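# Move the empty wash bottle onto the cart's top tray

## Task

Take the empty wash bottle from the shelved bench and set it in the cart's uppermost tray so it rests within the tray's rim (lying on its side is acceptable). No wash bottle may reach the floor, or the task fails. Finish by releasing it and pulling the robot away, and the robot must not topple or be left leaning, or the task fails.

## Robot and tools

ROBOT. TidyBot++: a mobile base 0.54 m long, 0.50 m wide and 0.38 m tall on four driven casters, carrying one seven-joint arm with a two-finger gripper. The arm's shoulder sits 0.12 m ahead of the base centre, 0.68 m up. Arm segments: upper arm 0.42 m, forearm 0.31 m, hand 0.31 m. It begins folded with the hand pointing down, reaching about 0.08 m past the base front. Cameras: base_camera (fixed on the base, 644x364) and wrist_camera (fisheye, 644x476, sees along the hand).

FRAMES. Base frame: origin on the floor below the base centre, x ahead, y to the left, z up, in metres. hand_pose is reported in it: the point between the finger pads, whose z axis runs out along the fingers and whose y axis is the opening direction. Odometry frame: the base frame as it stood when the scene began; base_odometry (x, y, heading in rad, left positive, -3.142 to 3.142) is counted from wheel turns, so slip looks like travel and it drifts a few cm over many moves. base_tilt is in degrees, forward and right positive.

TOOL move. One action per call; all fields optional.
- base: an object of relative offsets from where the base is when the command starts, in its own axes: translate_m (forward +, -2 to 2 m), strafe_m (left +, -2 to 2 m), rotate_rad (counter-clockwise from above +, -6.3 to 6.3 rad). Combined translate/strafe drive straight to that point.
- joints: absolute targets by name. joint_1_rad (any angle; positive turns the arm clockwise from above, the reverse of rotate_rad), joint_2_rad (-2.249 to 2.249, shoulder, 0 = upper arm vertical, + leans forward), joint_3_rad (any angle), joint_4_rad (-2.579 to 2.579, elbow, 0 straight), joint_5_rad (any), joint_6_rad (-2.099 to 2.099, wrist), joint_7_rad (any; with hand down, + is counter-clockwise from above), all in radians; gripper_pos 0 (open, ~85 mm gap) to 1 (closed). Free-turning joints take the short way, so send steps under half a turn.
- target: an absolute hand pose in the base frame, one flat list of seven numbers [x, y, z, qw, qx, qy, qz], metres then a unit quaternion. With target, joints may only contain gripper_pos.
- speeds: per-action top speeds, translate_m/strafe_m 0.05 to 0.5 m/s (give only one when both move), rotate_rad 0.1 to 1.57 rad/s.
- cameras: list of base_camera, wrist_camera or all; [] for none; omitted means all.
- blocking: true/omitted returns after everything rests; false returns within ~0.5 s while motion continues.
A call with no action just reports state and images. Unknown keys make a call invalid; out-of-range values get it refused, and a refusal or an unrequested stop cancels the rest of your queued move/wait/finished_scene calls.

OTHER TOOLS. wait(seconds 0 to 10, cameras) lets time pass and reports. stop(cameras) brakes all running motions. zoom_image(camera, region [x0, y0, x1, y1] in image pixels, top-left origin, at most 504x504) magnifies the latest image. read_manual(section "licences") returns only licence text. finished_scene(scene = current scene number) ends the scene irreversibly; the goal must hold with no help from the robot.

RESULT LINES. base_status, joint_status, hand_status report per motion: moving, done, off_target (rested away from goal, may still be pushing), stopped, contact_stop or time_out (unrequested stops; the motion drops its target), not_followed ("joint command not followed" or "pose unreachable" means a built-in check held back the arm, often self-collision with a "cause:"), torque_fault, limit_stop_at_motor_heat. hand_target is where the joint targets would place the hand; hand_pose is where it is. motor_effort gives percent of max torque with the peak of the last action in brackets. on_its_own lists uncommanded behaviour. "pictures" names the image order. Watch for ARM HIT, MOTOR HOT, OVER-TEMPERATURE FAULT.

PRACTICAL NOTES.
- After hand "done" the error is usually under 3 cm; fix it by adding (wanted - measured hand_pose) to your previous target. To keep a loaded hand steady, resend hand_target, not hand_pose.
- Held objects make the arm sag; correct as above and never command a joint to its current reading while loaded.
- A hand pointing straight down reaches at most about 0.94 m high, only near the base.
- Poses pointing forward, low and close to the base often miss or hit the base; no check keeps the arm off the base.
- The arm doesn't steer around furniture and keeps pushing when blocked; torque spikes (104.5 N m joints 1-4, 51.3 N m joints 5-7) freeze the arm for 10 s.
- Gripper at 1 squeezes hard; "off_target" at closing means something is held. Closed tips extend ~20 mm beyond hand_pose.
- Avoid tipping: don't drive or turn while the arm is snagged high, don't swing a stretched arm sideways, don't pull horizontally on a raised hand. Backing off rights a slight lean.
- Avoid drops, releasing moving objects, slams, hard pushes, excess gripper force and long stretched holds that overheat motors. Loose objects may be nudged by outside pushes occasionally.
- Thinking time lets the simulation advance, and running moves continue meanwhile.

Each tool is called as name([rows], argument=value, ...), one row to a line, values as JSON.

## Session

move()

Scene clock: 0.00 s.
base_odometry: x=+0.000 y=+0.000 heading=+0.000
base_tilt: forward=+0.1 right=+0.0
base_status: not commanded
joint_positions: joint_1_rad=-0.007 joint_2_rad=-0.313 joint_3_rad=+3.168 joint_4_rad=-2.524 joint_5_rad=-0.004 joint_6_rad=-0.909 joint_7_rad=+1.613 gripper_pos=+0.000
joint_status: not commanded
motor_effort: joint_1_rad=-2 joint_2_rad=-2 joint_3_rad=+0 joint_4_rad=+13 joint_5_rad=-2 joint_6_rad=+0 joint_7_rad=+0
hand_pose: x=+0.2487 y=+0.0009 z=+0.5832 quat_wxyz=(-0.005, +1.000, +0.011, +0.011) (m; base frame)
hand_target: x=+0.2483 y=+0.0009 z=+0.5830 quat_wxyz=(-0.005, +1.000, +0.011, +0.011) (m; base frame)
hand_status: not commanded
pictures: base_camera, wrist_camera

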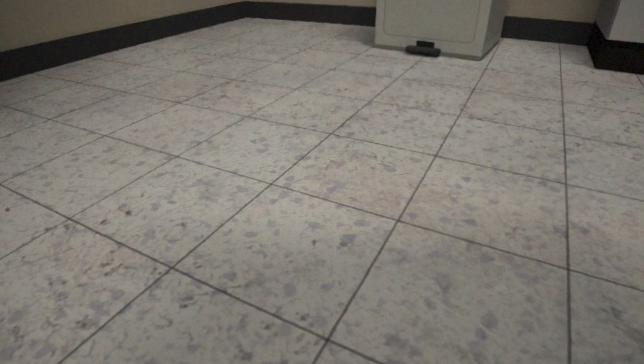

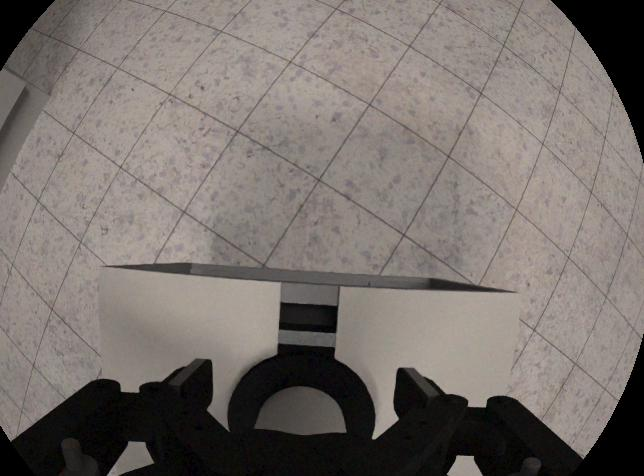

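move(joints={"joint_1_rad": 0.0, "joint_2_rad": -0.4, "joint_3_rad": 3.14, "joint_4_rad": -1.9, "joint_5_rad": 0.0, "joint_6_rad": -0.3, "joint_7_rad": 1.57})

Scene clock: 2.97 s.
move: done
base_odometry: x=+0.000 y=+0.000 heading=+0.000
base_tilt: forward=+0.1 right=+0.0
base_status: not commanded
joint_positions: joint_1_rad=-0.007 joint_2_rad=-0.391 joint_3_rad=+3.156 joint_4_rad=-1.907 joint_5_rad=-0.004 joint_6_rad=-0.370 joint_7_rad=+1.613 gripper_pos=+0.000
joint_status: all done
motor_effort: joint_1_rad=-2(2) joint_2_rad=-7(8) joint_3_rad=+1(2) joint_4_rad=+21(22) joint_5_rad=-1(2) joint_6_rad=+9(9) joint_7_rad=+0(2)
hand_pose: x=+0.5686 y=-0.0023 z=+0.9920 quat_wxyz=(+0.010, +0.809, +0.012, +0.588) (m; base frame)
hand_target: x=+0.5719 y=+0.0022 z=+1.0209 quat_wxyz=(+0.000, +0.783, +0.000, +0.622) (m; base frame)
hand_status: not commanded
pictures: base_camera, wrist_camera

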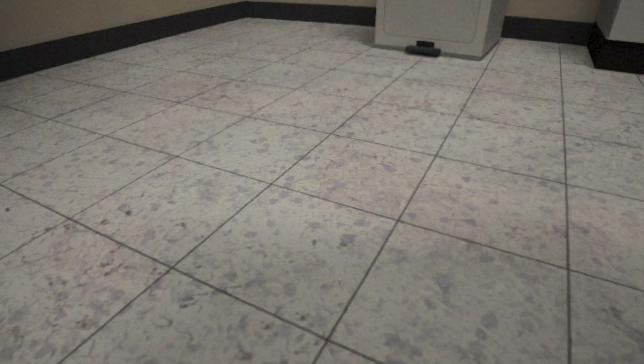

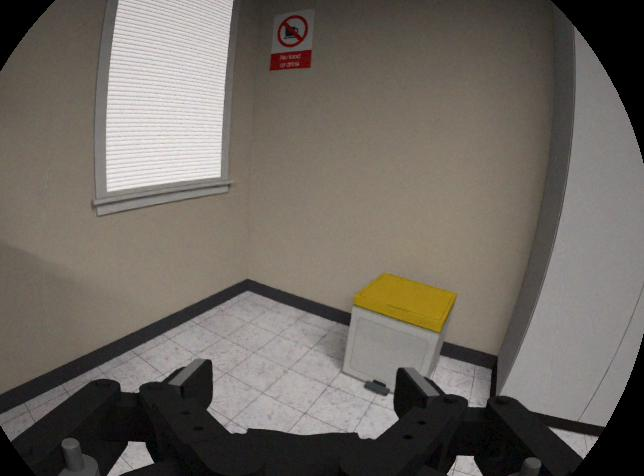

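move(joints={"joint_1_rad": -1.5}, cameras=["wrist_camera"])

move(joints={"joint_1_rad": 1.5}, cameras=["wrist_camera"])

move(joints={"joint_1_rad": 3.0}, cameras=["wrist_camera"])

Scene clock: 6.13 s.
move: done
base_odometry: x=+0.000 y=+0.000 heading=+0.000
base_tilt: forward=+0.1 right=-0.1
base_status: not commanded
joint_positions: joint_1_rad=-1.486 joint_2_rad=-0.391 joint_3_rad=+3.150 joint_4_rad=-1.907 joint_5_rad=-0.004 joint_6_rad=-0.367 joint_7_rad=+1.613 gripper_pos=+0.000
joint_status: all done
motor_effort: joint_1_rad=-2(3) joint_2_rad=-7(9) joint_3_rad=+1(2) joint_4_rad=+22(22) joint_5_rad=-2(2) joint_6_rad=+9(9) joint_7_rad=+0(1)
hand_pose: x=+0.1597 y=+0.4479 z=+0.9927 quat_wxyz=(-0.390, +0.587, +0.555, +0.441) (m; base frame)
hand_target: x=+0.1488 y=+0.4519 z=+1.0209 quat_wxyz=(-0.424, +0.573, +0.534, +0.455) (m; base frame)
hand_status: not commanded
pictures: wrist_camera

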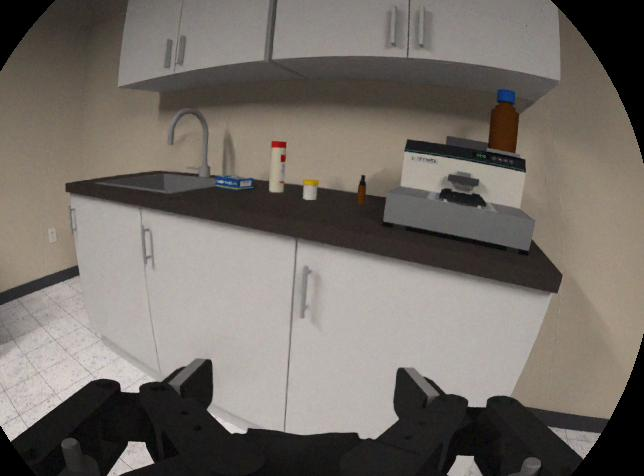

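Scene clock: 9.97 s.
move: done
base_odometry: x=+0.000 y=+0.000 heading=+0.000
base_tilt: forward=+0.0 right=+0.0
base_status: not commanded
joint_positions: joint_1_rad=+1.486 joint_2_rad=-0.391 joint_3_rad=+3.149 joint_4_rad=-1.907 joint_5_rad=-0.004 joint_6_rad=-0.367 joint_7_rad=+1.613 gripper_pos=+0.000
joint_status: all done
motor_effort: joint_1_rad=-2(3) joint_2_rad=-8(9) joint_3_rad=+0(2) joint_4_rad=+21(22) joint_5_rad=-1(2) joint_6_rad=+9(9) joint_7_rad=+0(1)
hand_pose: x=+0.1548 y=-0.4484 z=+0.9929 quat_wxyz=(+0.407, +0.603, -0.538, +0.426) (m; base frame)
hand_target: x=+0.1533 y=-0.4516 z=+1.0209 quat_wxyz=(+0.423, +0.573, -0.534, +0.455) (m; base frame)
hand_status: not commanded
pictures: wrist_camera

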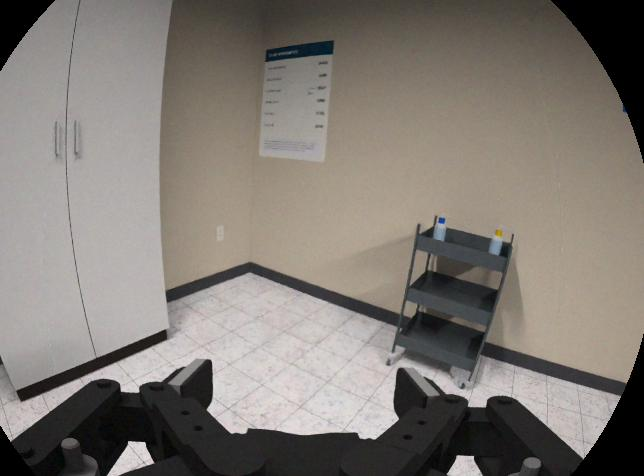

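Scene clock: 12.70 s.
move: done
base_odometry: x=+0.000 y=+0.000 heading=+0.000
base_tilt: forward=+0.1 right=+0.0
base_status: not commanded
joint_positions: joint_1_rad=+2.986 joint_2_rad=-0.391 joint_3_rad=+3.149 joint_4_rad=-1.907 joint_5_rad=-0.004 joint_6_rad=-0.366 joint_7_rad=+1.613 gripper_pos=+0.000
joint_status: all done
motor_effort: joint_1_rad=-1(3) joint_2_rad=-8(9) joint_3_rad=-1(2) joint_4_rad=+21(22) joint_5_rad=-1(2) joint_6_rad=+9(9) joint_7_rad=+0(1)
hand_pose: x=-0.3258 y=-0.0676 z=+0.9930 quat_wxyz=(+0.588, +0.075, -0.805, +0.034) (m; base frame)
hand_target: x=-0.3290 y=-0.0661 z=+1.0209 quat_wxyz=(+0.620, +0.056, -0.781, +0.044) (m; base frame)
hand_status: not commanded
pictures: wrist_camera

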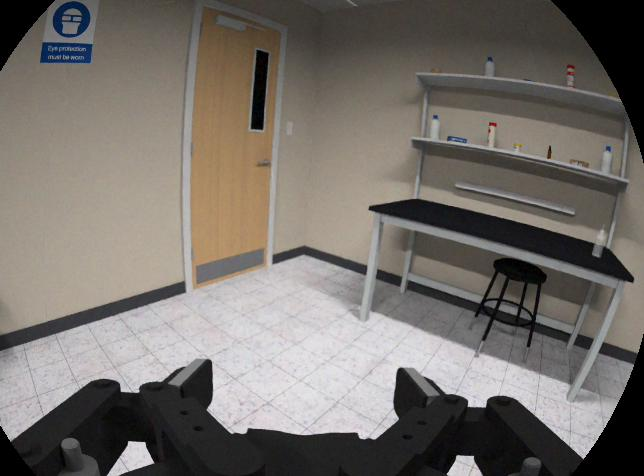

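zoom_image(camera="wrist_camera", region=[360, 40, 644, 300])

zoom_image(camera="wrist_camera", region=[560, 200, 644, 280])

Scaled by 1.775.

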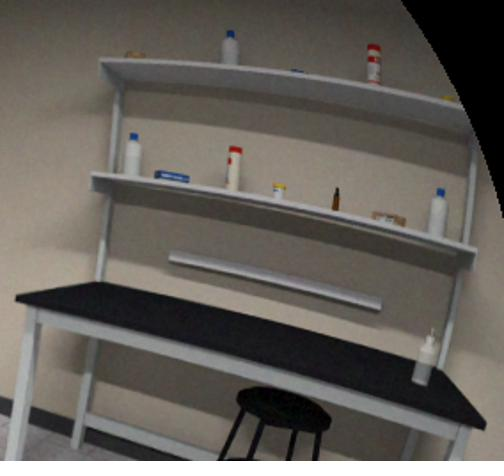

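Scaled by 6.000.

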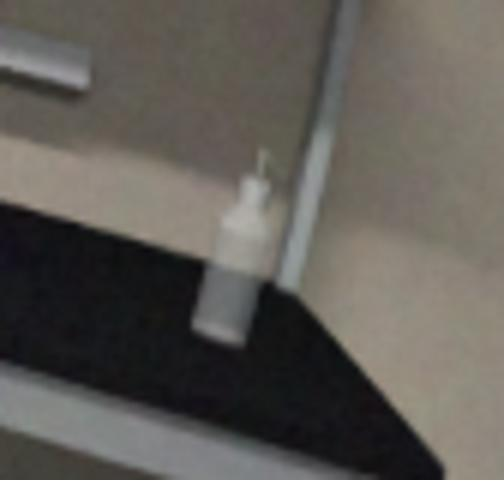

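move(base={"translate_m": -0.7, "strafe_m": 0.6, "rotate_rad": 2.51}, joints={"joint_1_rad": 0.0})

Scene clock: 20.77 s.
move: done
base_odometry: x=-0.700 y=+0.600 heading=+2.510
base_tilt: forward=+0.1 right=-0.1
base_status: done
joint_positions: joint_1_rad=+0.015 joint_2_rad=-0.400 joint_3_rad=+3.141 joint_4_rad=-1.907 joint_5_rad=-0.004 joint_6_rad=-0.364 joint_7_rad=+1.613 gripper_pos=+0.000
joint_status: all done
motor_effort: joint_1_rad=-2(3) joint_2_rad=-7(11) joint_3_rad=+1(3) joint_4_rad=+21(22) joint_5_rad=-1(2) joint_6_rad=+9(9) joint_7_rad=+0(1)
hand_pose: x=+0.5664 y=-0.0046 z=+0.9974 quat_wxyz=(+0.015, +0.805, +0.010, +0.593) (m; base frame)
hand_target: x=+0.5719 y=+0.0022 z=+1.0209 quat_wxyz=(+0.000, +0.783, +0.000, +0.622) (m; base frame)
hand_status: not commanded
pictures: base_camera, wrist_camera

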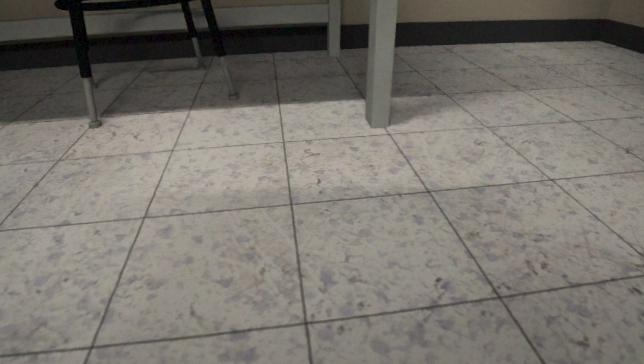

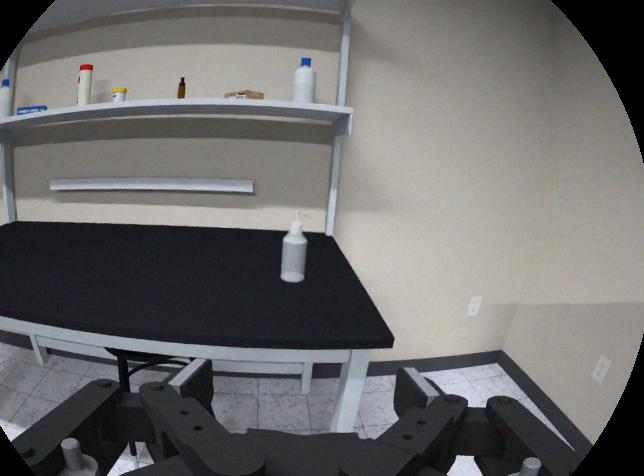

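zoom_image(camera="wrist_camera", region=[240, 190, 360, 300])

Scaled by 4.200.

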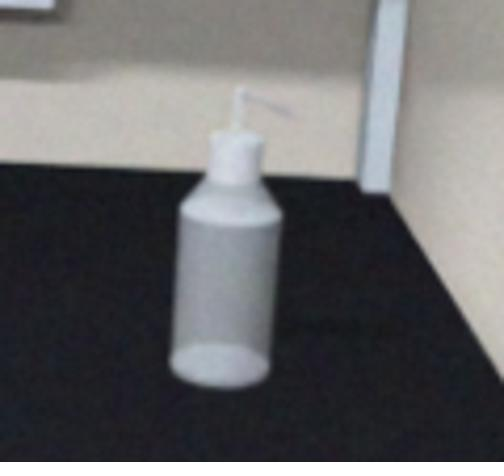

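move(base={"translate_m": 0.45})

Scene clock: 26.07 s.
move: done
base_odometry: x=-1.064 y=+0.866 heading=+2.511
base_tilt: forward=+0.1 right=+0.0
base_status: done
joint_positions: joint_1_rad=+0.014 joint_2_rad=-0.396 joint_3_rad=+3.141 joint_4_rad=-1.906 joint_5_rad=-0.004 joint_6_rad=-0.363 joint_7_rad=+1.613 gripper_pos=+0.000
joint_status: not commanded
motor_effort: joint_1_rad=-2(2) joint_2_rad=-8(11) joint_3_rad=+1(1) joint_4_rad=+22(23) joint_5_rad=-1(2) joint_6_rad=+8(10) joint_7_rad=+0(1)
hand_pose: x=+0.5677 y=-0.0042 z=+0.9965 quat_wxyz=(+0.015, +0.805, +0.010, +0.593) (m; base frame)
hand_target: x=+0.5719 y=+0.0022 z=+1.0209 quat_wxyz=(+0.000, +0.783, +0.000, +0.622) (m; base frame)
hand_status: not commanded
pictures: base_camera, wrist_camera

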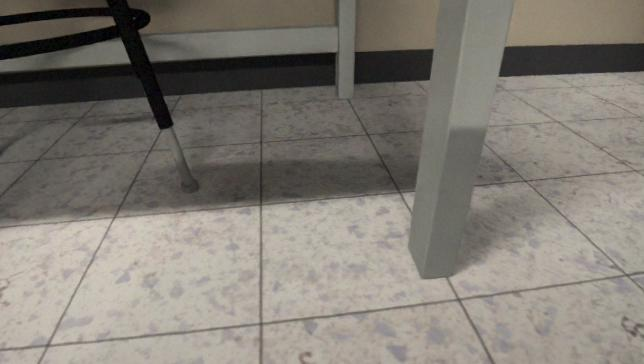

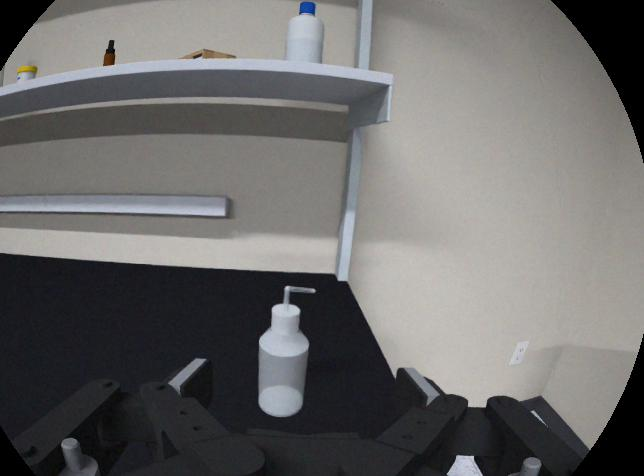

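move(target=[0.6, 0.013, 0.945, 0.0, 0.7771, 0.0, 0.6293])

Scene clock: 29.43 s.
move: done
base_odometry: x=-1.064 y=+0.866 heading=+2.511
base_tilt: forward=+0.1 right=+0.0
base_status: not commanded
joint_positions: joint_1_rad=+0.076 joint_2_rad=-0.320 joint_3_rad=+3.054 joint_4_rad=-2.104 joint_5_rad=-0.004 joint_6_rad=-0.047 joint_7_rad=+1.613 gripper_pos=+0.000
joint_status: not commanded
motor_effort: joint_1_rad=-2(2) joint_2_rad=-10(11) joint_3_rad=+1(1) joint_4_rad=+21(23) joint_5_rad=-1(2) joint_6_rad=+9(10) joint_7_rad=+0(1)
hand_pose: x=+0.5939 y=+0.0122 z=+0.9335 quat_wxyz=(+0.020, +0.793, +0.027, +0.609) (m; base frame)
hand_target: x=+0.6000 y=+0.0130 z=+0.9450 quat_wxyz=(+0.000, +0.777, +0.000, +0.629) (m; base frame)
hand_status: done (0.013 m and 4.8 deg from the pose sent, 0.063 m and 5.7 deg at the start)
pictures: base_camera, wrist_camera

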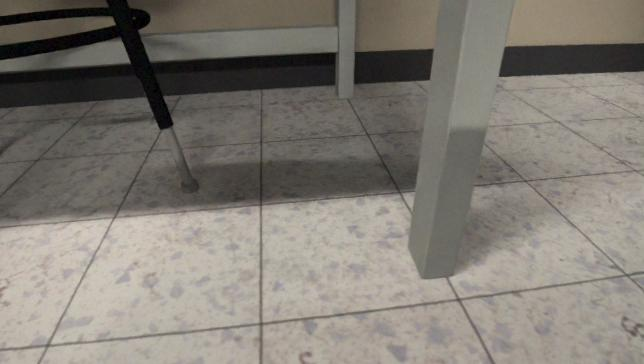

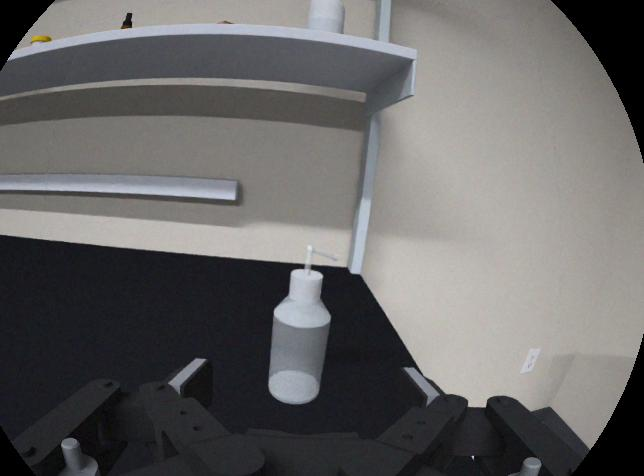

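move(target=[0.66, 0.012, 0.94, -0.0354, 0.7596, -0.0395, 0.6482], cameras=["wrist_camera"])

Scene clock: 34.50 s.
move: done
base_odometry: x=-1.064 y=+0.866 heading=+2.511
base_tilt: forward=+0.1 right=+0.0
base_status: not commanded
joint_positions: joint_1_rad=+0.061 joint_2_rad=-0.152 joint_3_rad=+3.054 joint_4_rad=-2.080 joint_5_rad=-0.053 joint_6_rad=+0.129 joint_7_rad=+1.613 gripper_pos=+0.000
joint_status: not commanded
motor_effort: joint_1_rad=-2(2) joint_2_rad=-15(17) joint_3_rad=+1(2) joint_4_rad=+21(21) joint_5_rad=-1(2) joint_6_rad=+9(9) joint_7_rad=+0(1)
hand_pose: x=+0.6519 y=+0.0158 z=+0.9173 quat_wxyz=(-0.003, +0.783, +0.008, +0.622) (m; base frame)
hand_target: x=+0.6600 y=+0.0120 z=+0.9400 quat_wxyz=(-0.035, +0.760, -0.040, +0.648) (m; base frame)
hand_status: done (0.024 m and 7.7 deg from the pose sent, 0.066 m and 11.5 deg at the start)
pictures: wrist_camera

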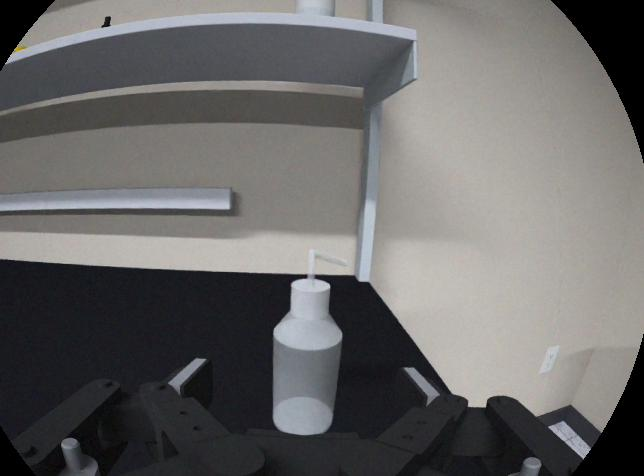

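move(target=[0.725, 0.0085, 0.938, -0.0354, 0.7596, -0.0395, 0.6482], cameras=["wrist_camera"])

Scene clock: 36.67 s.
move: done
base_odometry: x=-1.064 y=+0.866 heading=+2.511
base_tilt: forward=+0.0 right=+0.0
base_status: not commanded
joint_positions: joint_1_rad=-0.012 joint_2_rad=+0.003 joint_3_rad=+3.133 joint_4_rad=-1.942 joint_5_rad=-0.053 joint_6_rad=+0.153 joint_7_rad=+1.607 gripper_pos=+0.000
joint_status: not commanded
motor_effort: joint_1_rad=-2(2) joint_2_rad=-20(23) joint_3_rad=+0(1) joint_4_rad=+20(21) joint_5_rad=-1(2) joint_6_rad=+9(10) joint_7_rad=+0(0)
hand_pose: x=+0.7165 y=+0.0107 z=+0.9193 quat_wxyz=(-0.008, +0.781, -0.001, +0.625) (m; base frame)
hand_target: x=+0.7250 y=+0.0085 z=+0.9380 quat_wxyz=(-0.035, +0.760, -0.040, +0.648) (m; base frame)
hand_status: done (0.021 m and 6.5 deg from the pose sent, 0.076 m and 7.7 deg at the start)
pictures: wrist_camera

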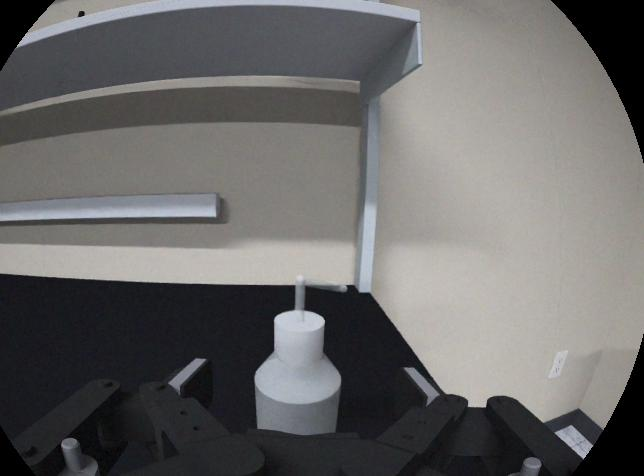

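move(target=[0.783, 0.011, 0.926, -0.0354, 0.7596, -0.0395, 0.6482], cameras=["wrist_camera"])

Scene clock: 38.17 s.
move: done
base_odometry: x=-1.064 y=+0.866 heading=+2.511
base_tilt: forward=+0.1 right=+0.0
base_status: not commanded
joint_positions: joint_1_rad=-0.031 joint_2_rad=+0.147 joint_3_rad=+3.152 joint_4_rad=-1.820 joint_5_rad=-0.053 joint_6_rad=+0.176 joint_7_rad=+1.594 gripper_pos=+0.000
joint_status: not commanded
motor_effort: joint_1_rad=-2(2) joint_2_rad=-27(28) joint_3_rad=+0(1) joint_4_rad=+20(21) joint_5_rad=-1(1) joint_6_rad=+9(10) joint_7_rad=+0(1)
hand_pose: x=+0.7744 y=+0.0126 z=+0.9089 quat_wxyz=(-0.011, +0.780, -0.006, +0.625) (m; base frame)
hand_target: x=+0.7830 y=+0.0110 z=+0.9260 quat_wxyz=(-0.035, +0.760, -0.040, +0.648) (m; base frame)
hand_status: done (0.019 m and 6.0 deg from the pose sent, 0.067 m and 6.5 deg at the start)
pictures: wrist_camera

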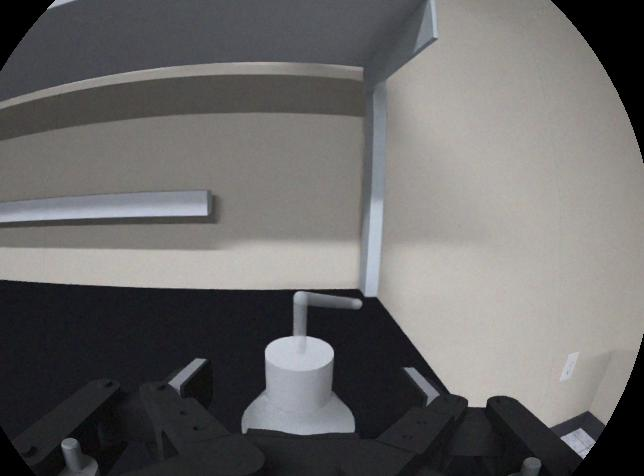

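move(target=[0.792, 0.013, 0.917, -0.0354, 0.7596, -0.0395, 0.6482], cameras=["wrist_camera"])

Scene clock: 39.30 s.
move: done
base_odometry: x=-1.064 y=+0.866 heading=+2.511
base_tilt: forward=+0.1 right=+0.0
base_status: not commanded
joint_positions: joint_1_rad=-0.040 joint_2_rad=+0.170 joint_3_rad=+3.158 joint_4_rad=-1.815 joint_5_rad=-0.053 joint_6_rad=+0.202 joint_7_rad=+1.594 gripper_pos=+0.000
joint_status: not commanded
motor_effort: joint_1_rad=-2(2) joint_2_rad=-26(28) joint_3_rad=+0(1) joint_4_rad=+20(21) joint_5_rad=-1(2) joint_6_rad=+9(9) joint_7_rad=+0(0)
hand_pose: x=+0.7822 y=+0.0150 z=+0.9048 quat_wxyz=(-0.012, +0.778, -0.004, +0.628) (m; base frame)
hand_target: x=+0.7920 y=+0.0130 z=+0.9170 quat_wxyz=(-0.035, +0.760, -0.039, +0.648) (m; base frame)
hand_status: done (0.016 m and 5.8 deg from the pose sent, 0.019 m and 6.0 deg at the start)
pictures: wrist_camera

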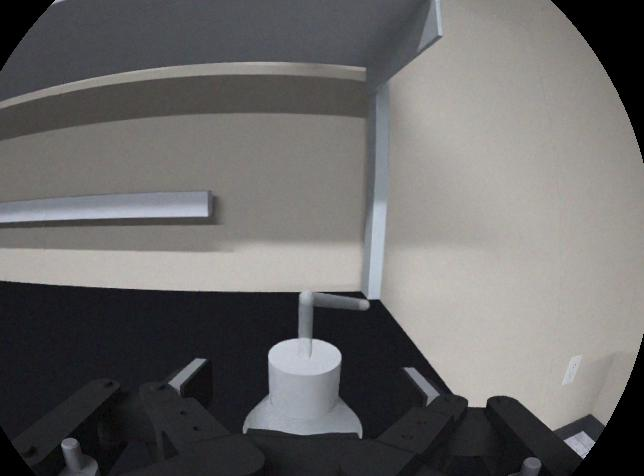

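move(target=[0.79, 0.012, 0.908, -0.0354, 0.7596, -0.0395, 0.6482], cameras=["wrist_camera"])

Scene clock: 42.30 s.
move: done
base_odometry: x=-1.064 y=+0.866 heading=+2.511
base_tilt: forward=+0.1 right=+0.0
base_status: not commanded
joint_positions: joint_1_rad=-0.040 joint_2_rad=+0.170 joint_3_rad=+3.158 joint_4_rad=-1.826 joint_5_rad=-0.053 joint_6_rad=+0.233 joint_7_rad=+1.586 gripper_pos=+0.000
joint_status: not commanded
motor_effort: joint_1_rad=-2(2) joint_2_rad=-26(27) joint_3_rad=-1(1) joint_4_rad=+20(21) joint_5_rad=-1(2) joint_6_rad=+9(9) joint_7_rad=+0(1)
hand_pose: x=+0.7821 y=+0.0145 z=+0.9070 quat_wxyz=(-0.014, +0.772, -0.008, +0.636) (m; base frame)
hand_target: x=+0.7900 y=+0.0120 z=+0.9080 quat_wxyz=(-0.035, +0.760, -0.039, +0.648) (m; base frame)
hand_status: done (0.008 m and 4.9 deg from the pose sent, 0.009 m and 5.8 deg at the start)
pictures: wrist_camera

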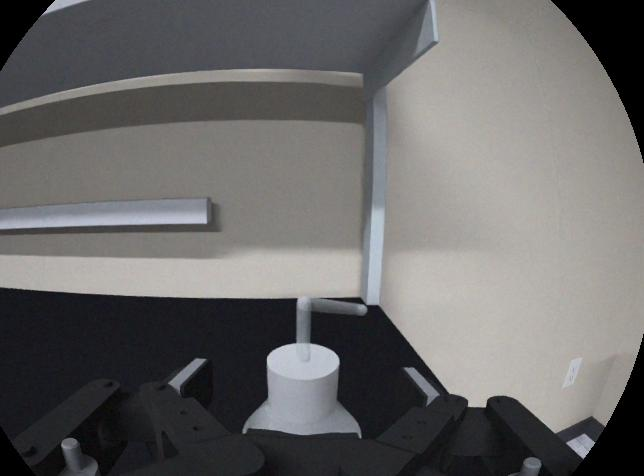

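move(target=[0.79, 0.012, 0.893, -0.03, 0.7696, -0.0345, 0.6365], cameras=["wrist_camera"])

Scene clock: 43.30 s.
move: done
base_odometry: x=-1.064 y=+0.866 heading=+2.511
base_tilt: forward=+0.2 right=+0.0
base_status: not commanded
joint_positions: joint_1_rad=-0.042 joint_2_rad=+0.181 joint_3_rad=+3.161 joint_4_rad=-1.828 joint_5_rad=-0.053 joint_6_rad=+0.233 joint_7_rad=+1.586 gripper_pos=+0.000
joint_status: not commanded
motor_effort: joint_1_rad=-2(2) joint_2_rad=-27(28) joint_3_rad=+0(1) joint_4_rad=+20(21) joint_5_rad=-1(1) joint_6_rad=+9(9) joint_7_rad=+0(1)
hand_pose: x=+0.7841 y=+0.0140 z=+0.8991 quat_wxyz=(-0.013, +0.776, -0.008, +0.631) (m; base frame)
hand_target: x=+0.7900 y=+0.0120 z=+0.8930 quat_wxyz=(-0.030, +0.770, -0.035, +0.637) (m; base frame)
hand_status: done (0.009 m and 3.8 deg from the pose sent, 0.016 m and 3.6 deg at the start)
pictures: wrist_camera

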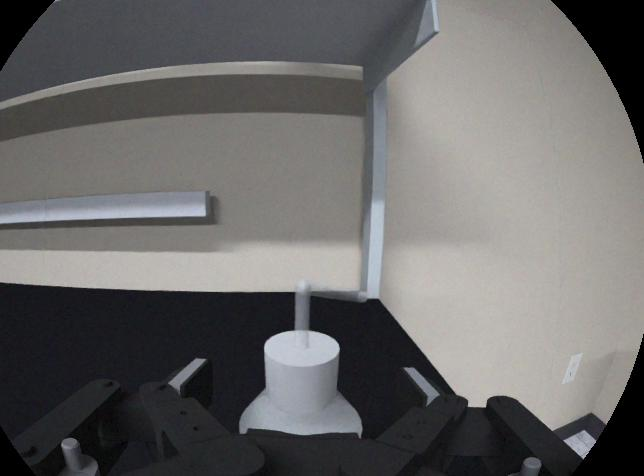

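move(joints={"gripper_pos": 0.75}, cameras=["wrist_camera"])

Scene clock: 44.60 s.
move: off_target
base_odometry: x=-1.064 y=+0.866 heading=+2.511
base_tilt: forward=+0.0 right=-0.1
base_status: not commanded
joint_positions: joint_1_rad=-0.043 joint_2_rad=+0.178 joint_3_rad=+3.161 joint_4_rad=-1.823 joint_5_rad=-0.053 joint_6_rad=+0.246 joint_7_rad=+1.586 gripper_pos=+0.682
joint_status: gripper_pos off_target (ended at +0.682, target +0.750)
motor_effort: joint_1_rad=-2(2) joint_2_rad=-22(28) joint_3_rad=+0(1) joint_4_rad=+16(20) joint_5_rad=-1(2) joint_6_rad=+6(10) joint_7_rad=+0(1)
hand_pose: x=+0.7852 y=+0.0142 z=+0.9075 quat_wxyz=(-0.013, +0.769, -0.008, +0.639) (m; base frame)
hand_target: x=+0.7900 y=+0.0120 z=+0.8930 quat_wxyz=(-0.030, +0.770, -0.035, +0.637) (m; base frame)
hand_status: not commanded
pictures: wrist_camera

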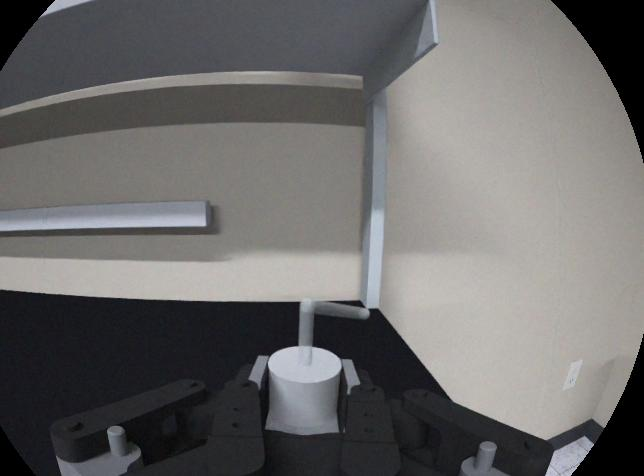

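move(target=[0.785, 0.012, 0.96, -0.03, 0.7696, -0.0345, 0.6365], joints={"gripper_pos": 0.8}, cameras=["wrist_camera"])

Scene clock: 46.67 s.
move: off_target
base_odometry: x=-1.064 y=+0.866 heading=+2.511
base_tilt: forward=+0.1 right=+0.0
base_status: not commanded
joint_positions: joint_1_rad=-0.117 joint_2_rad=+0.127 joint_3_rad=+3.247 joint_4_rad=-1.704 joint_5_rad=-0.053 joint_6_rad=+0.134 joint_7_rad=+1.586 gripper_pos=+0.682
joint_status: gripper_pos off_target (ended at +0.682, target +0.800)
motor_effort: joint_1_rad=-2(2) joint_2_rad=-26(31) joint_3_rad=+0(1) joint_4_rad=+22(23) joint_5_rad=-1(2) joint_6_rad=+10(11) joint_7_rad=+0(1)
hand_pose: x=+0.7857 y=+0.0114 z=+0.9797 quat_wxyz=(-0.009, +0.750, -0.007, +0.662) (m; base frame)
hand_target: x=+0.7850 y=+0.0120 z=+0.9600 quat_wxyz=(-0.030, +0.770, -0.035, +0.637) (m; base frame)
hand_status: done (0.020 m and 5.4 deg from the pose sent, 0.053 m and 3.6 deg at the start)
pictures: wrist_camera

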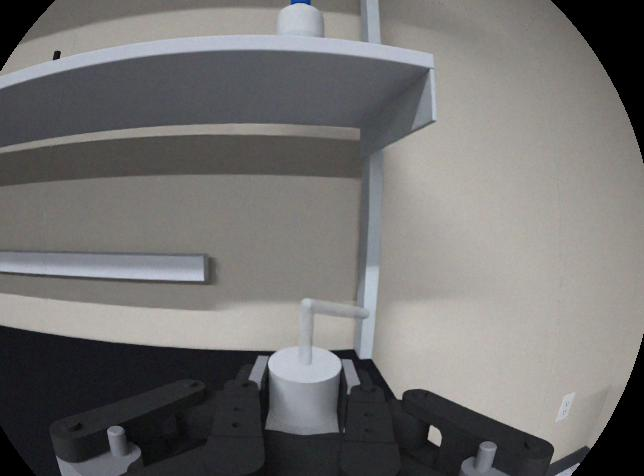

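move(base={"translate_m": -0.42}, target=[0.6, 0.0, 0.97, -0.03, 0.7696, -0.0345, 0.6365], cameras=["wrist_camera"])

move(base={"translate_m": -1.52, "strafe_m": 0.81, "rotate_rad": 1.71}, speeds={"rotate_rad": 0.8})

Scene clock: 49.77 s.
move: done
base_odometry: x=-0.724 y=+0.618 heading=+2.512
base_tilt: forward=+0.1 right=+0.0
base_status: done
joint_positions: joint_1_rad=-0.033 joint_2_rad=-0.334 joint_3_rad=+3.175 joint_4_rad=-2.055 joint_5_rad=-0.053 joint_6_rad=+0.046 joint_7_rad=+1.586 gripper_pos=+0.682
joint_status: not commanded
motor_effort: joint_1_rad=-2(3) joint_2_rad=-9(31) joint_3_rad=+1(2) joint_4_rad=+22(23) joint_5_rad=-1(2) joint_6_rad=+10(10) joint_7_rad=+0(1)
hand_pose: x=+0.6018 y=-0.0021 z=+1.0000 quat_wxyz=(-0.016, +0.743, -0.018, +0.669) (m; base frame)
hand_target: x=+0.6000 y=+0.0000 z=+0.9700 quat_wxyz=(-0.030, +0.770, -0.035, +0.637) (m; base frame)
hand_status: done (0.030 m and 5.4 deg from the pose sent, 0.186 m and 5.4 deg at the start)
pictures: wrist_camera

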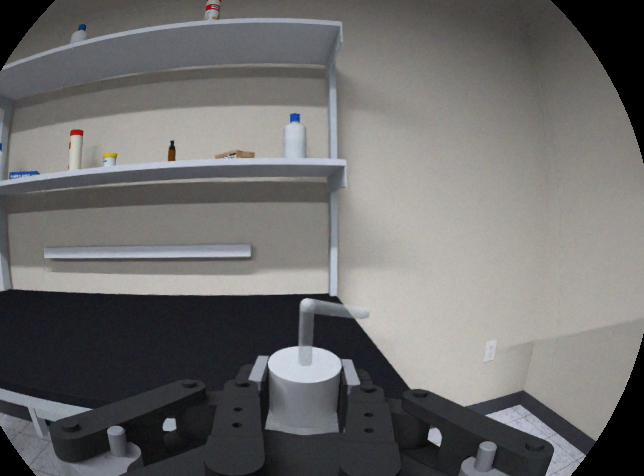

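Scene clock: 54.53 s.
move: done
base_odometry: x=+0.027 y=-0.932 heading=-2.061
base_tilt: forward=+0.1 right=-0.1
base_status: done
joint_positions: joint_1_rad=-0.023 joint_2_rad=-0.329 joint_3_rad=+3.165 joint_4_rad=-2.055 joint_5_rad=-0.053 joint_6_rad=+0.045 joint_7_rad=+1.586 gripper_pos=+0.682
joint_status: not commanded
motor_effort: joint_1_rad=-2(3) joint_2_rad=-10(12) joint_3_rad=+0(3) joint_4_rad=+22(22) joint_5_rad=-1(2) joint_6_rad=+10(10) joint_7_rad=+0(1)
hand_pose: x=+0.6033 y=-0.0012 z=+0.9972 quat_wxyz=(-0.015, +0.745, -0.017, +0.667) (m; base frame)
hand_target: x=+0.6000 y=+0.0000 z=+0.9700 quat_wxyz=(-0.030, +0.770, -0.035, +0.637) (m; base frame)
hand_status: not commanded
pictures: base_camera, wrist_camera

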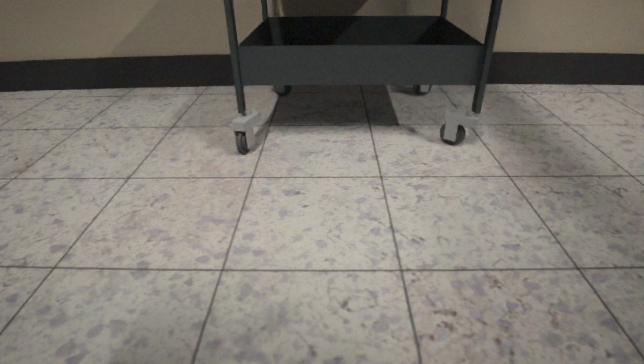

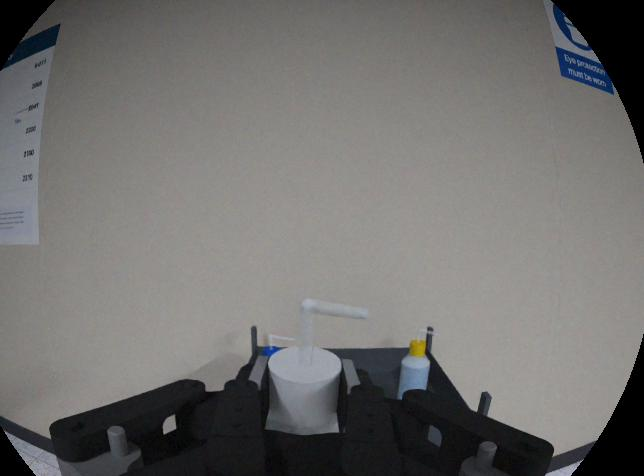

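zoom_image(camera="wrist_camera", region=[200, 300, 520, 476])

Scaled by 1.575.

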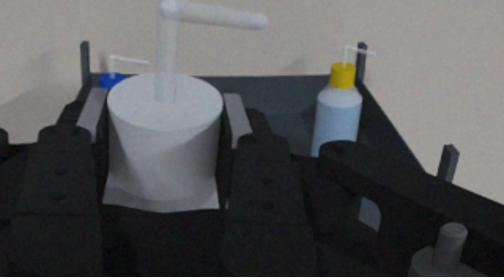

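move(joints={"joint_1_rad": 0.6}, cameras=["wrist_camera"])

zoom_image(camera="wrist_camera", region=[40, 280, 360, 476])

Scene clock: 57.27 s.
move: done
base_odometry: x=+0.027 y=-0.932 heading=-2.061
base_tilt: forward=+0.1 right=-0.1
base_status: not commanded
joint_positions: joint_1_rad=+0.587 joint_2_rad=-0.329 joint_3_rad=+3.165 joint_4_rad=-2.055 joint_5_rad=-0.053 joint_6_rad=+0.045 joint_7_rad=+1.586 gripper_pos=+0.682
joint_status: all done
motor_effort: joint_1_rad=-2(3) joint_2_rad=-10(11) joint_3_rad=+0(2) joint_4_rad=+22(22) joint_5_rad=-1(2) joint_6_rad=+10(10) joint_7_rad=+0(1)
hand_pose: x=+0.5154 y=-0.2782 z=+0.9972 quat_wxyz=(+0.186, +0.705, -0.240, +0.641) (m; base frame)
hand_target: x=+0.5111 y=-0.2787 z=+0.9700 quat_wxyz=(+0.165, +0.723, -0.267, +0.616) (m; base frame)
hand_status: not commanded
pictures: wrist_camera

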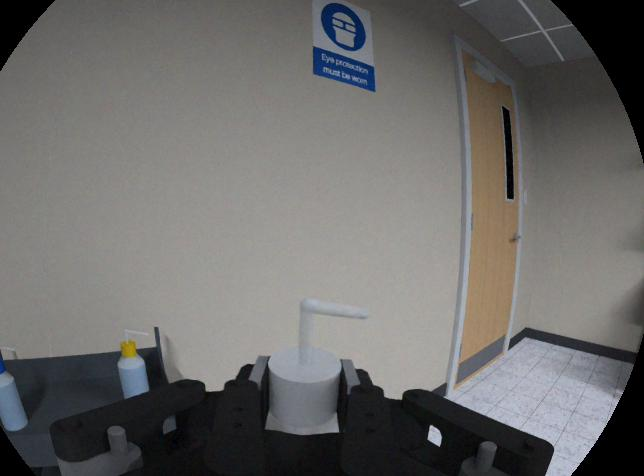

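Scaled by 1.575.

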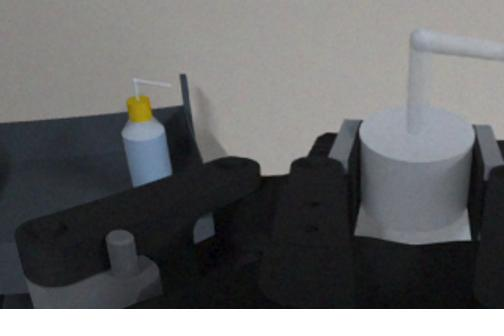

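move(joints={"joint_1_rad": 0.2, "joint_6_rad": -0.4}, cameras=["wrist_camera"])

zoom_image(camera="wrist_camera", region=[100, 130, 500, 430])

Scene clock: 60.10 s.
move: done
base_odometry: x=+0.027 y=-0.932 heading=-2.061
base_tilt: forward=+0.1 right=-0.1
base_status: not commanded
joint_positions: joint_1_rad=+0.213 joint_2_rad=-0.329 joint_3_rad=+3.164 joint_4_rad=-2.055 joint_5_rad=-0.053 joint_6_rad=-0.328 joint_7_rad=+1.586 gripper_pos=+0.682
joint_status: all done
motor_effort: joint_1_rad=-2(3) joint_2_rad=-9(11) joint_3_rad=+0(2) joint_4_rad=+21(22) joint_5_rad=-1(2) joint_6_rad=+9(10) joint_7_rad=+0(1)
hand_pose: x=+0.5583 y=-0.0996 z=+0.8867 quat_wxyz=(+0.041, +0.848, -0.112, +0.516) (m; base frame)
hand_target: x=+0.5478 y=-0.0892 z=+0.8615 quat_wxyz=(+0.023, +0.867, -0.128, +0.481) (m; base frame)
hand_status: not commanded
pictures: wrist_camera

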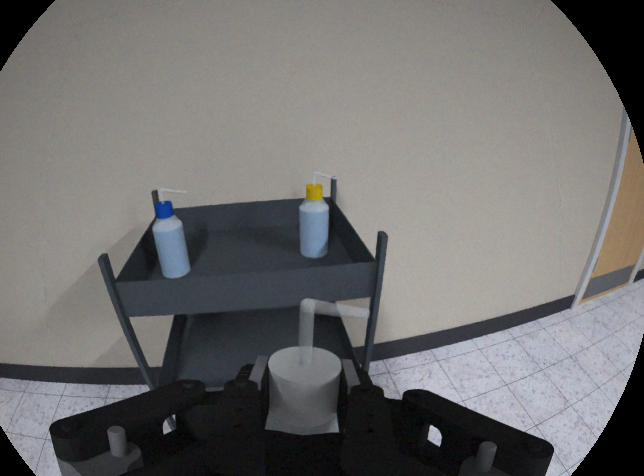

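Scaled by 1.260.

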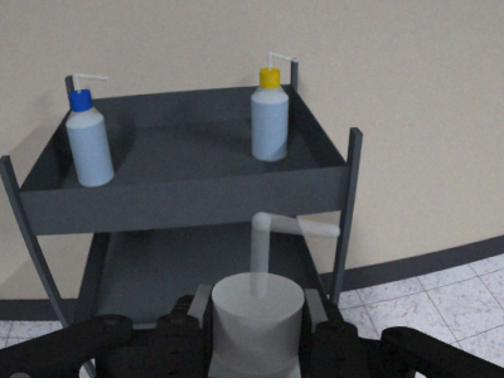

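move(base={"translate_m": 0.27, "strafe_m": -0.09}, speeds={"translate_m": 0.25}, target=[0.6, 0.0, 0.95, -0.03, 0.7696, -0.0345, 0.6365])

Scene clock: 65.43 s.
move: done
base_odometry: x=-0.180 y=-1.128 heading=-2.061
base_tilt: forward=+0.0 right=-0.1
base_status: done
joint_positions: joint_1_rad=-0.013 joint_2_rad=-0.317 joint_3_rad=+3.164 joint_4_rad=-2.110 joint_5_rad=-0.053 joint_6_rad=-0.022 joint_7_rad=+1.586 gripper_pos=+0.682
joint_status: not commanded
motor_effort: joint_1_rad=-2(2) joint_2_rad=-10(13) joint_3_rad=+1(1) joint_4_rad=+21(22) joint_5_rad=-1(2) joint_6_rad=+9(10) joint_7_rad=+0(1)
hand_pose: x=+0.5968 y=-0.0040 z=+0.9371 quat_wxyz=(-0.012, +0.788, -0.020, +0.616) (m; base frame)
hand_target: x=+0.6000 y=+0.0000 z=+0.9500 quat_wxyz=(-0.030, +0.770, -0.035, +0.637) (m; base frame)
hand_status: done (0.014 m and 4.1 deg from the pose sent, 0.125 m and 20.5 deg at the start)
pictures: base_camera, wrist_camera

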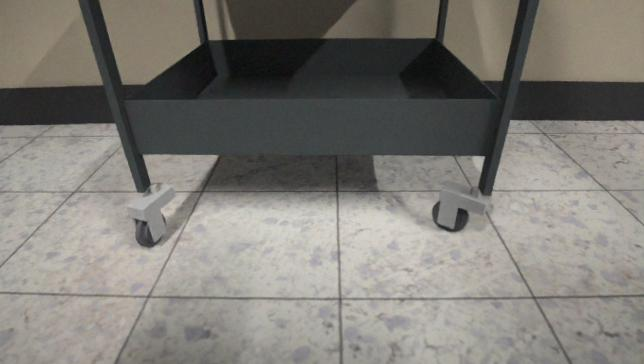

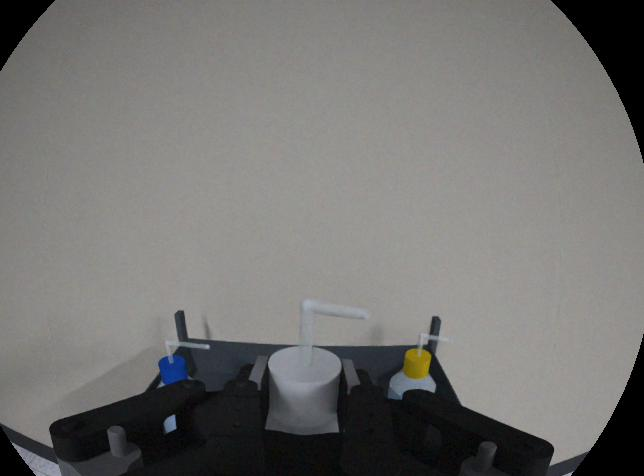

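move(target=[0.8, 0.003, 0.91, -0.03, 0.7696, -0.0345, 0.6365], cameras=["wrist_camera"])

Scene clock: 67.70 s.
move: done
base_odometry: x=-0.180 y=-1.128 heading=-2.061
base_tilt: forward=+0.1 right=+0.0
base_status: not commanded
joint_positions: joint_1_rad=-0.006 joint_2_rad=+0.197 joint_3_rad=+3.142 joint_4_rad=-1.786 joint_5_rad=-0.053 joint_6_rad=+0.149 joint_7_rad=+1.560 gripper_pos=+0.682
joint_status: not commanded
motor_effort: joint_1_rad=-2(2) joint_2_rad=-28(30) joint_3_rad=-1(1) joint_4_rad=+21(22) joint_5_rad=-1(2) joint_6_rad=+9(10) joint_7_rad=+0(1)
hand_pose: x=+0.7898 y=+0.0022 z=+0.8873 quat_wxyz=(-0.018, +0.794, -0.026, +0.608) (m; base frame)
hand_target: x=+0.8000 y=+0.0030 z=+0.9100 quat_wxyz=(-0.030, +0.770, -0.035, +0.637) (m; base frame)
hand_status: done (0.025 m and 4.6 deg from the pose sent, 0.205 m and 4.1 deg at the start)
pictures: wrist_camera

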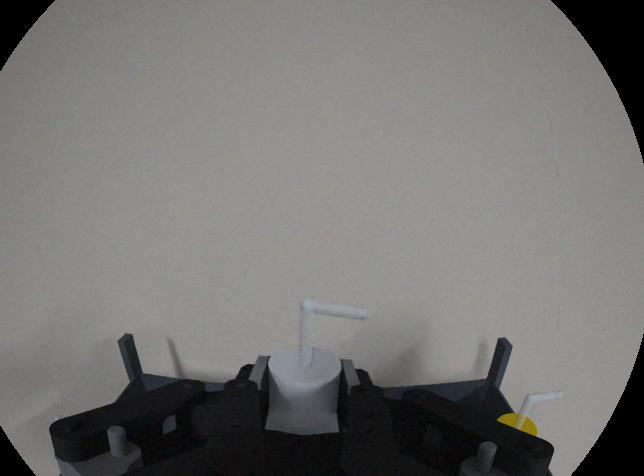

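move(target=[0.8, 0.002, 0.83, -0.03, 0.746, -0.0345, 0.664], cameras=["wrist_camera"])

Scene clock: 70.03 s.
move: done
base_odometry: x=-0.180 y=-1.128 heading=-2.061
base_tilt: forward=+0.1 right=+0.0
base_status: not commanded
joint_positions: joint_1_rad=-0.006 joint_2_rad=+0.331 joint_3_rad=+3.142 joint_4_rad=-1.970 joint_5_rad=-0.053 joint_6_rad=+0.554 joint_7_rad=+1.550 gripper_pos=+0.682
joint_status: not commanded
motor_effort: joint_1_rad=-2(2) joint_2_rad=-31(33) joint_3_rad=+0(1) joint_4_rad=+18(21) joint_5_rad=-1(1) joint_6_rad=+9(11) joint_7_rad=+1(1)
hand_pose: x=+0.7965 y=-0.0039 z=+0.8153 quat_wxyz=(-0.012, +0.766, -0.032, +0.642) (m; base frame)
hand_target: x=+0.8000 y=+0.0020 z=+0.8300 quat_wxyz=(-0.030, +0.746, -0.035, +0.664) (m; base frame)
hand_status: done (0.016 m and 4.0 deg from the pose sent, 0.058 m and 8.6 deg at the start)
pictures: wrist_camera

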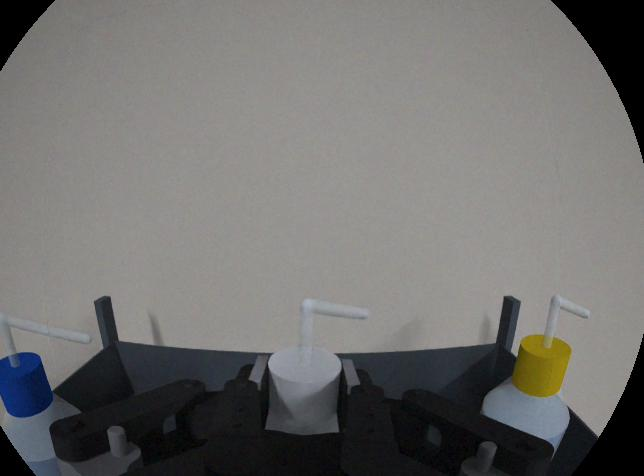

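move(target=[0.8, 0.004, 0.817, -0.03, 0.746, -0.0345, 0.664], cameras=["wrist_camera"])

Scene clock: 71.27 s.
move: done
base_odometry: x=-0.180 y=-1.128 heading=-2.061
base_tilt: forward=+0.1 right=+0.0
base_status: not commanded
joint_positions: joint_1_rad=-0.006 joint_2_rad=+0.345 joint_3_rad=+3.142 joint_4_rad=-1.984 joint_5_rad=-0.053 joint_6_rad=+0.604 joint_7_rad=+1.550 gripper_pos=+0.682
joint_status: not commanded
motor_effort: joint_1_rad=-2(2) joint_2_rad=-30(32) joint_3_rad=+0(1) joint_4_rad=+17(18) joint_5_rad=-1(1) joint_6_rad=+10(10) joint_7_rad=+0(1)
hand_pose: x=+0.7972 y=-0.0046 z=+0.8136 quat_wxyz=(-0.011, +0.759, -0.032, +0.650) (m; base frame)
hand_target: x=+0.8000 y=+0.0040 z=+0.8170 quat_wxyz=(-0.030, +0.746, -0.035, +0.664) (m; base frame)
hand_status: done (0.010 m and 3.1 deg from the pose sent, 0.009 m and 4.0 deg at the start)
pictures: wrist_camera

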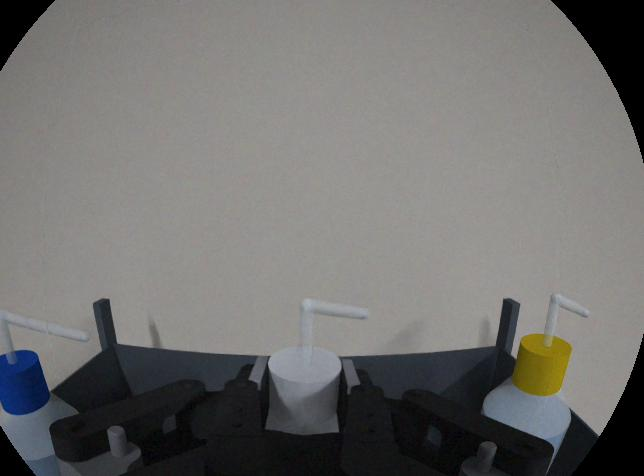

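move(target=[0.8, 0.004, 0.8, -0.03, 0.756, -0.0345, 0.653], cameras=["wrist_camera"])

Scene clock: 105.20 s.
move: done
base_odometry: x=-0.180 y=-1.128 heading=-2.061
base_tilt: forward=+0.1 right=+0.0
base_status: not commanded
joint_positions: joint_1_rad=-0.006 joint_2_rad=+0.353 joint_3_rad=+3.142 joint_4_rad=-1.986 joint_5_rad=-0.053 joint_6_rad=+0.608 joint_7_rad=+1.550 gripper_pos=+0.682
joint_status: not commanded
motor_effort: joint_1_rad=-2(2) joint_2_rad=-28(31) joint_3_rad=+0(1) joint_4_rad=+16(18) joint_5_rad=-1(1) joint_6_rad=+8(10) joint_7_rad=+0(0)
hand_pose: x=+0.7978 y=-0.0046 z=+0.8081 quat_wxyz=(-0.011, +0.761, -0.032, +0.648) (m; base frame)
hand_target: x=+0.8000 y=+0.0040 z=+0.8000 quat_wxyz=(-0.030, +0.756, -0.035, +0.653) (m; base frame)
hand_status: done (0.012 m and 2.4 deg from the pose sent, 0.016 m and 2.2 deg at the start)
pictures: wrist_camera

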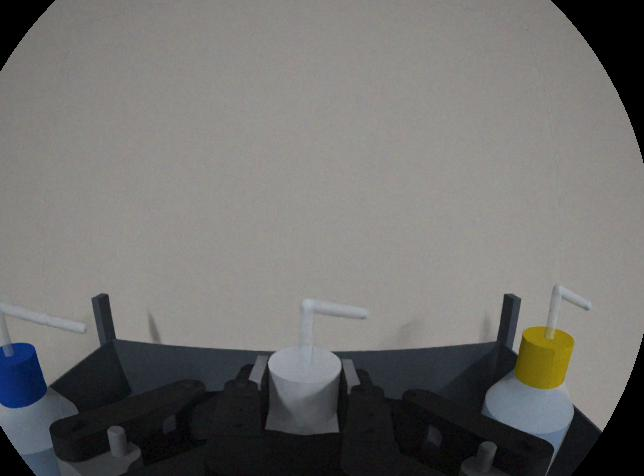

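move(target=[0.8, 0.004, 0.785, -0.03, 0.756, -0.0345, 0.653], cameras=["wrist_camera"])

Scene clock: 106.10 s.
move: off_target
base_odometry: x=-0.180 y=-1.128 heading=-2.061
base_tilt: forward=+0.1 right=+0.0
base_status: not commanded
joint_positions: joint_1_rad=-0.006 joint_2_rad=+0.369 joint_3_rad=+3.142 joint_4_rad=-1.998 joint_5_rad=-0.053 joint_6_rad=+0.663 joint_7_rad=+1.550 gripper_pos=+0.682
joint_status: not commanded
motor_effort: joint_1_rad=-2(2) joint_2_rad=-27(29) joint_3_rad=+0(1) joint_4_rad=+15(16) joint_5_rad=-2(2) joint_6_rad=+8(9) joint_7_rad=+0(0)
hand_pose: x=+0.7991 y=-0.0053 z=+0.8080 quat_wxyz=(-0.010, +0.752, -0.032, +0.658) (m; base frame)
hand_target: x=+0.8000 y=+0.0040 z=+0.7850 quat_wxyz=(-0.030, +0.756, -0.035, +0.653) (m; base frame)
hand_status: off_target (0.025 m and 2.4 deg from the pose sent, 0.025 m and 2.4 deg at the start)
pictures: wrist_camera

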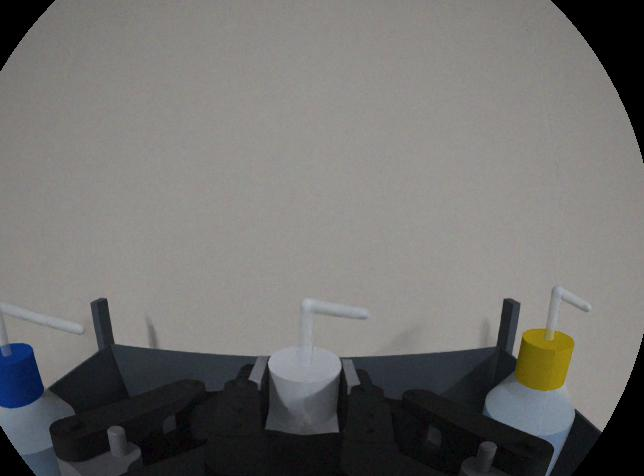

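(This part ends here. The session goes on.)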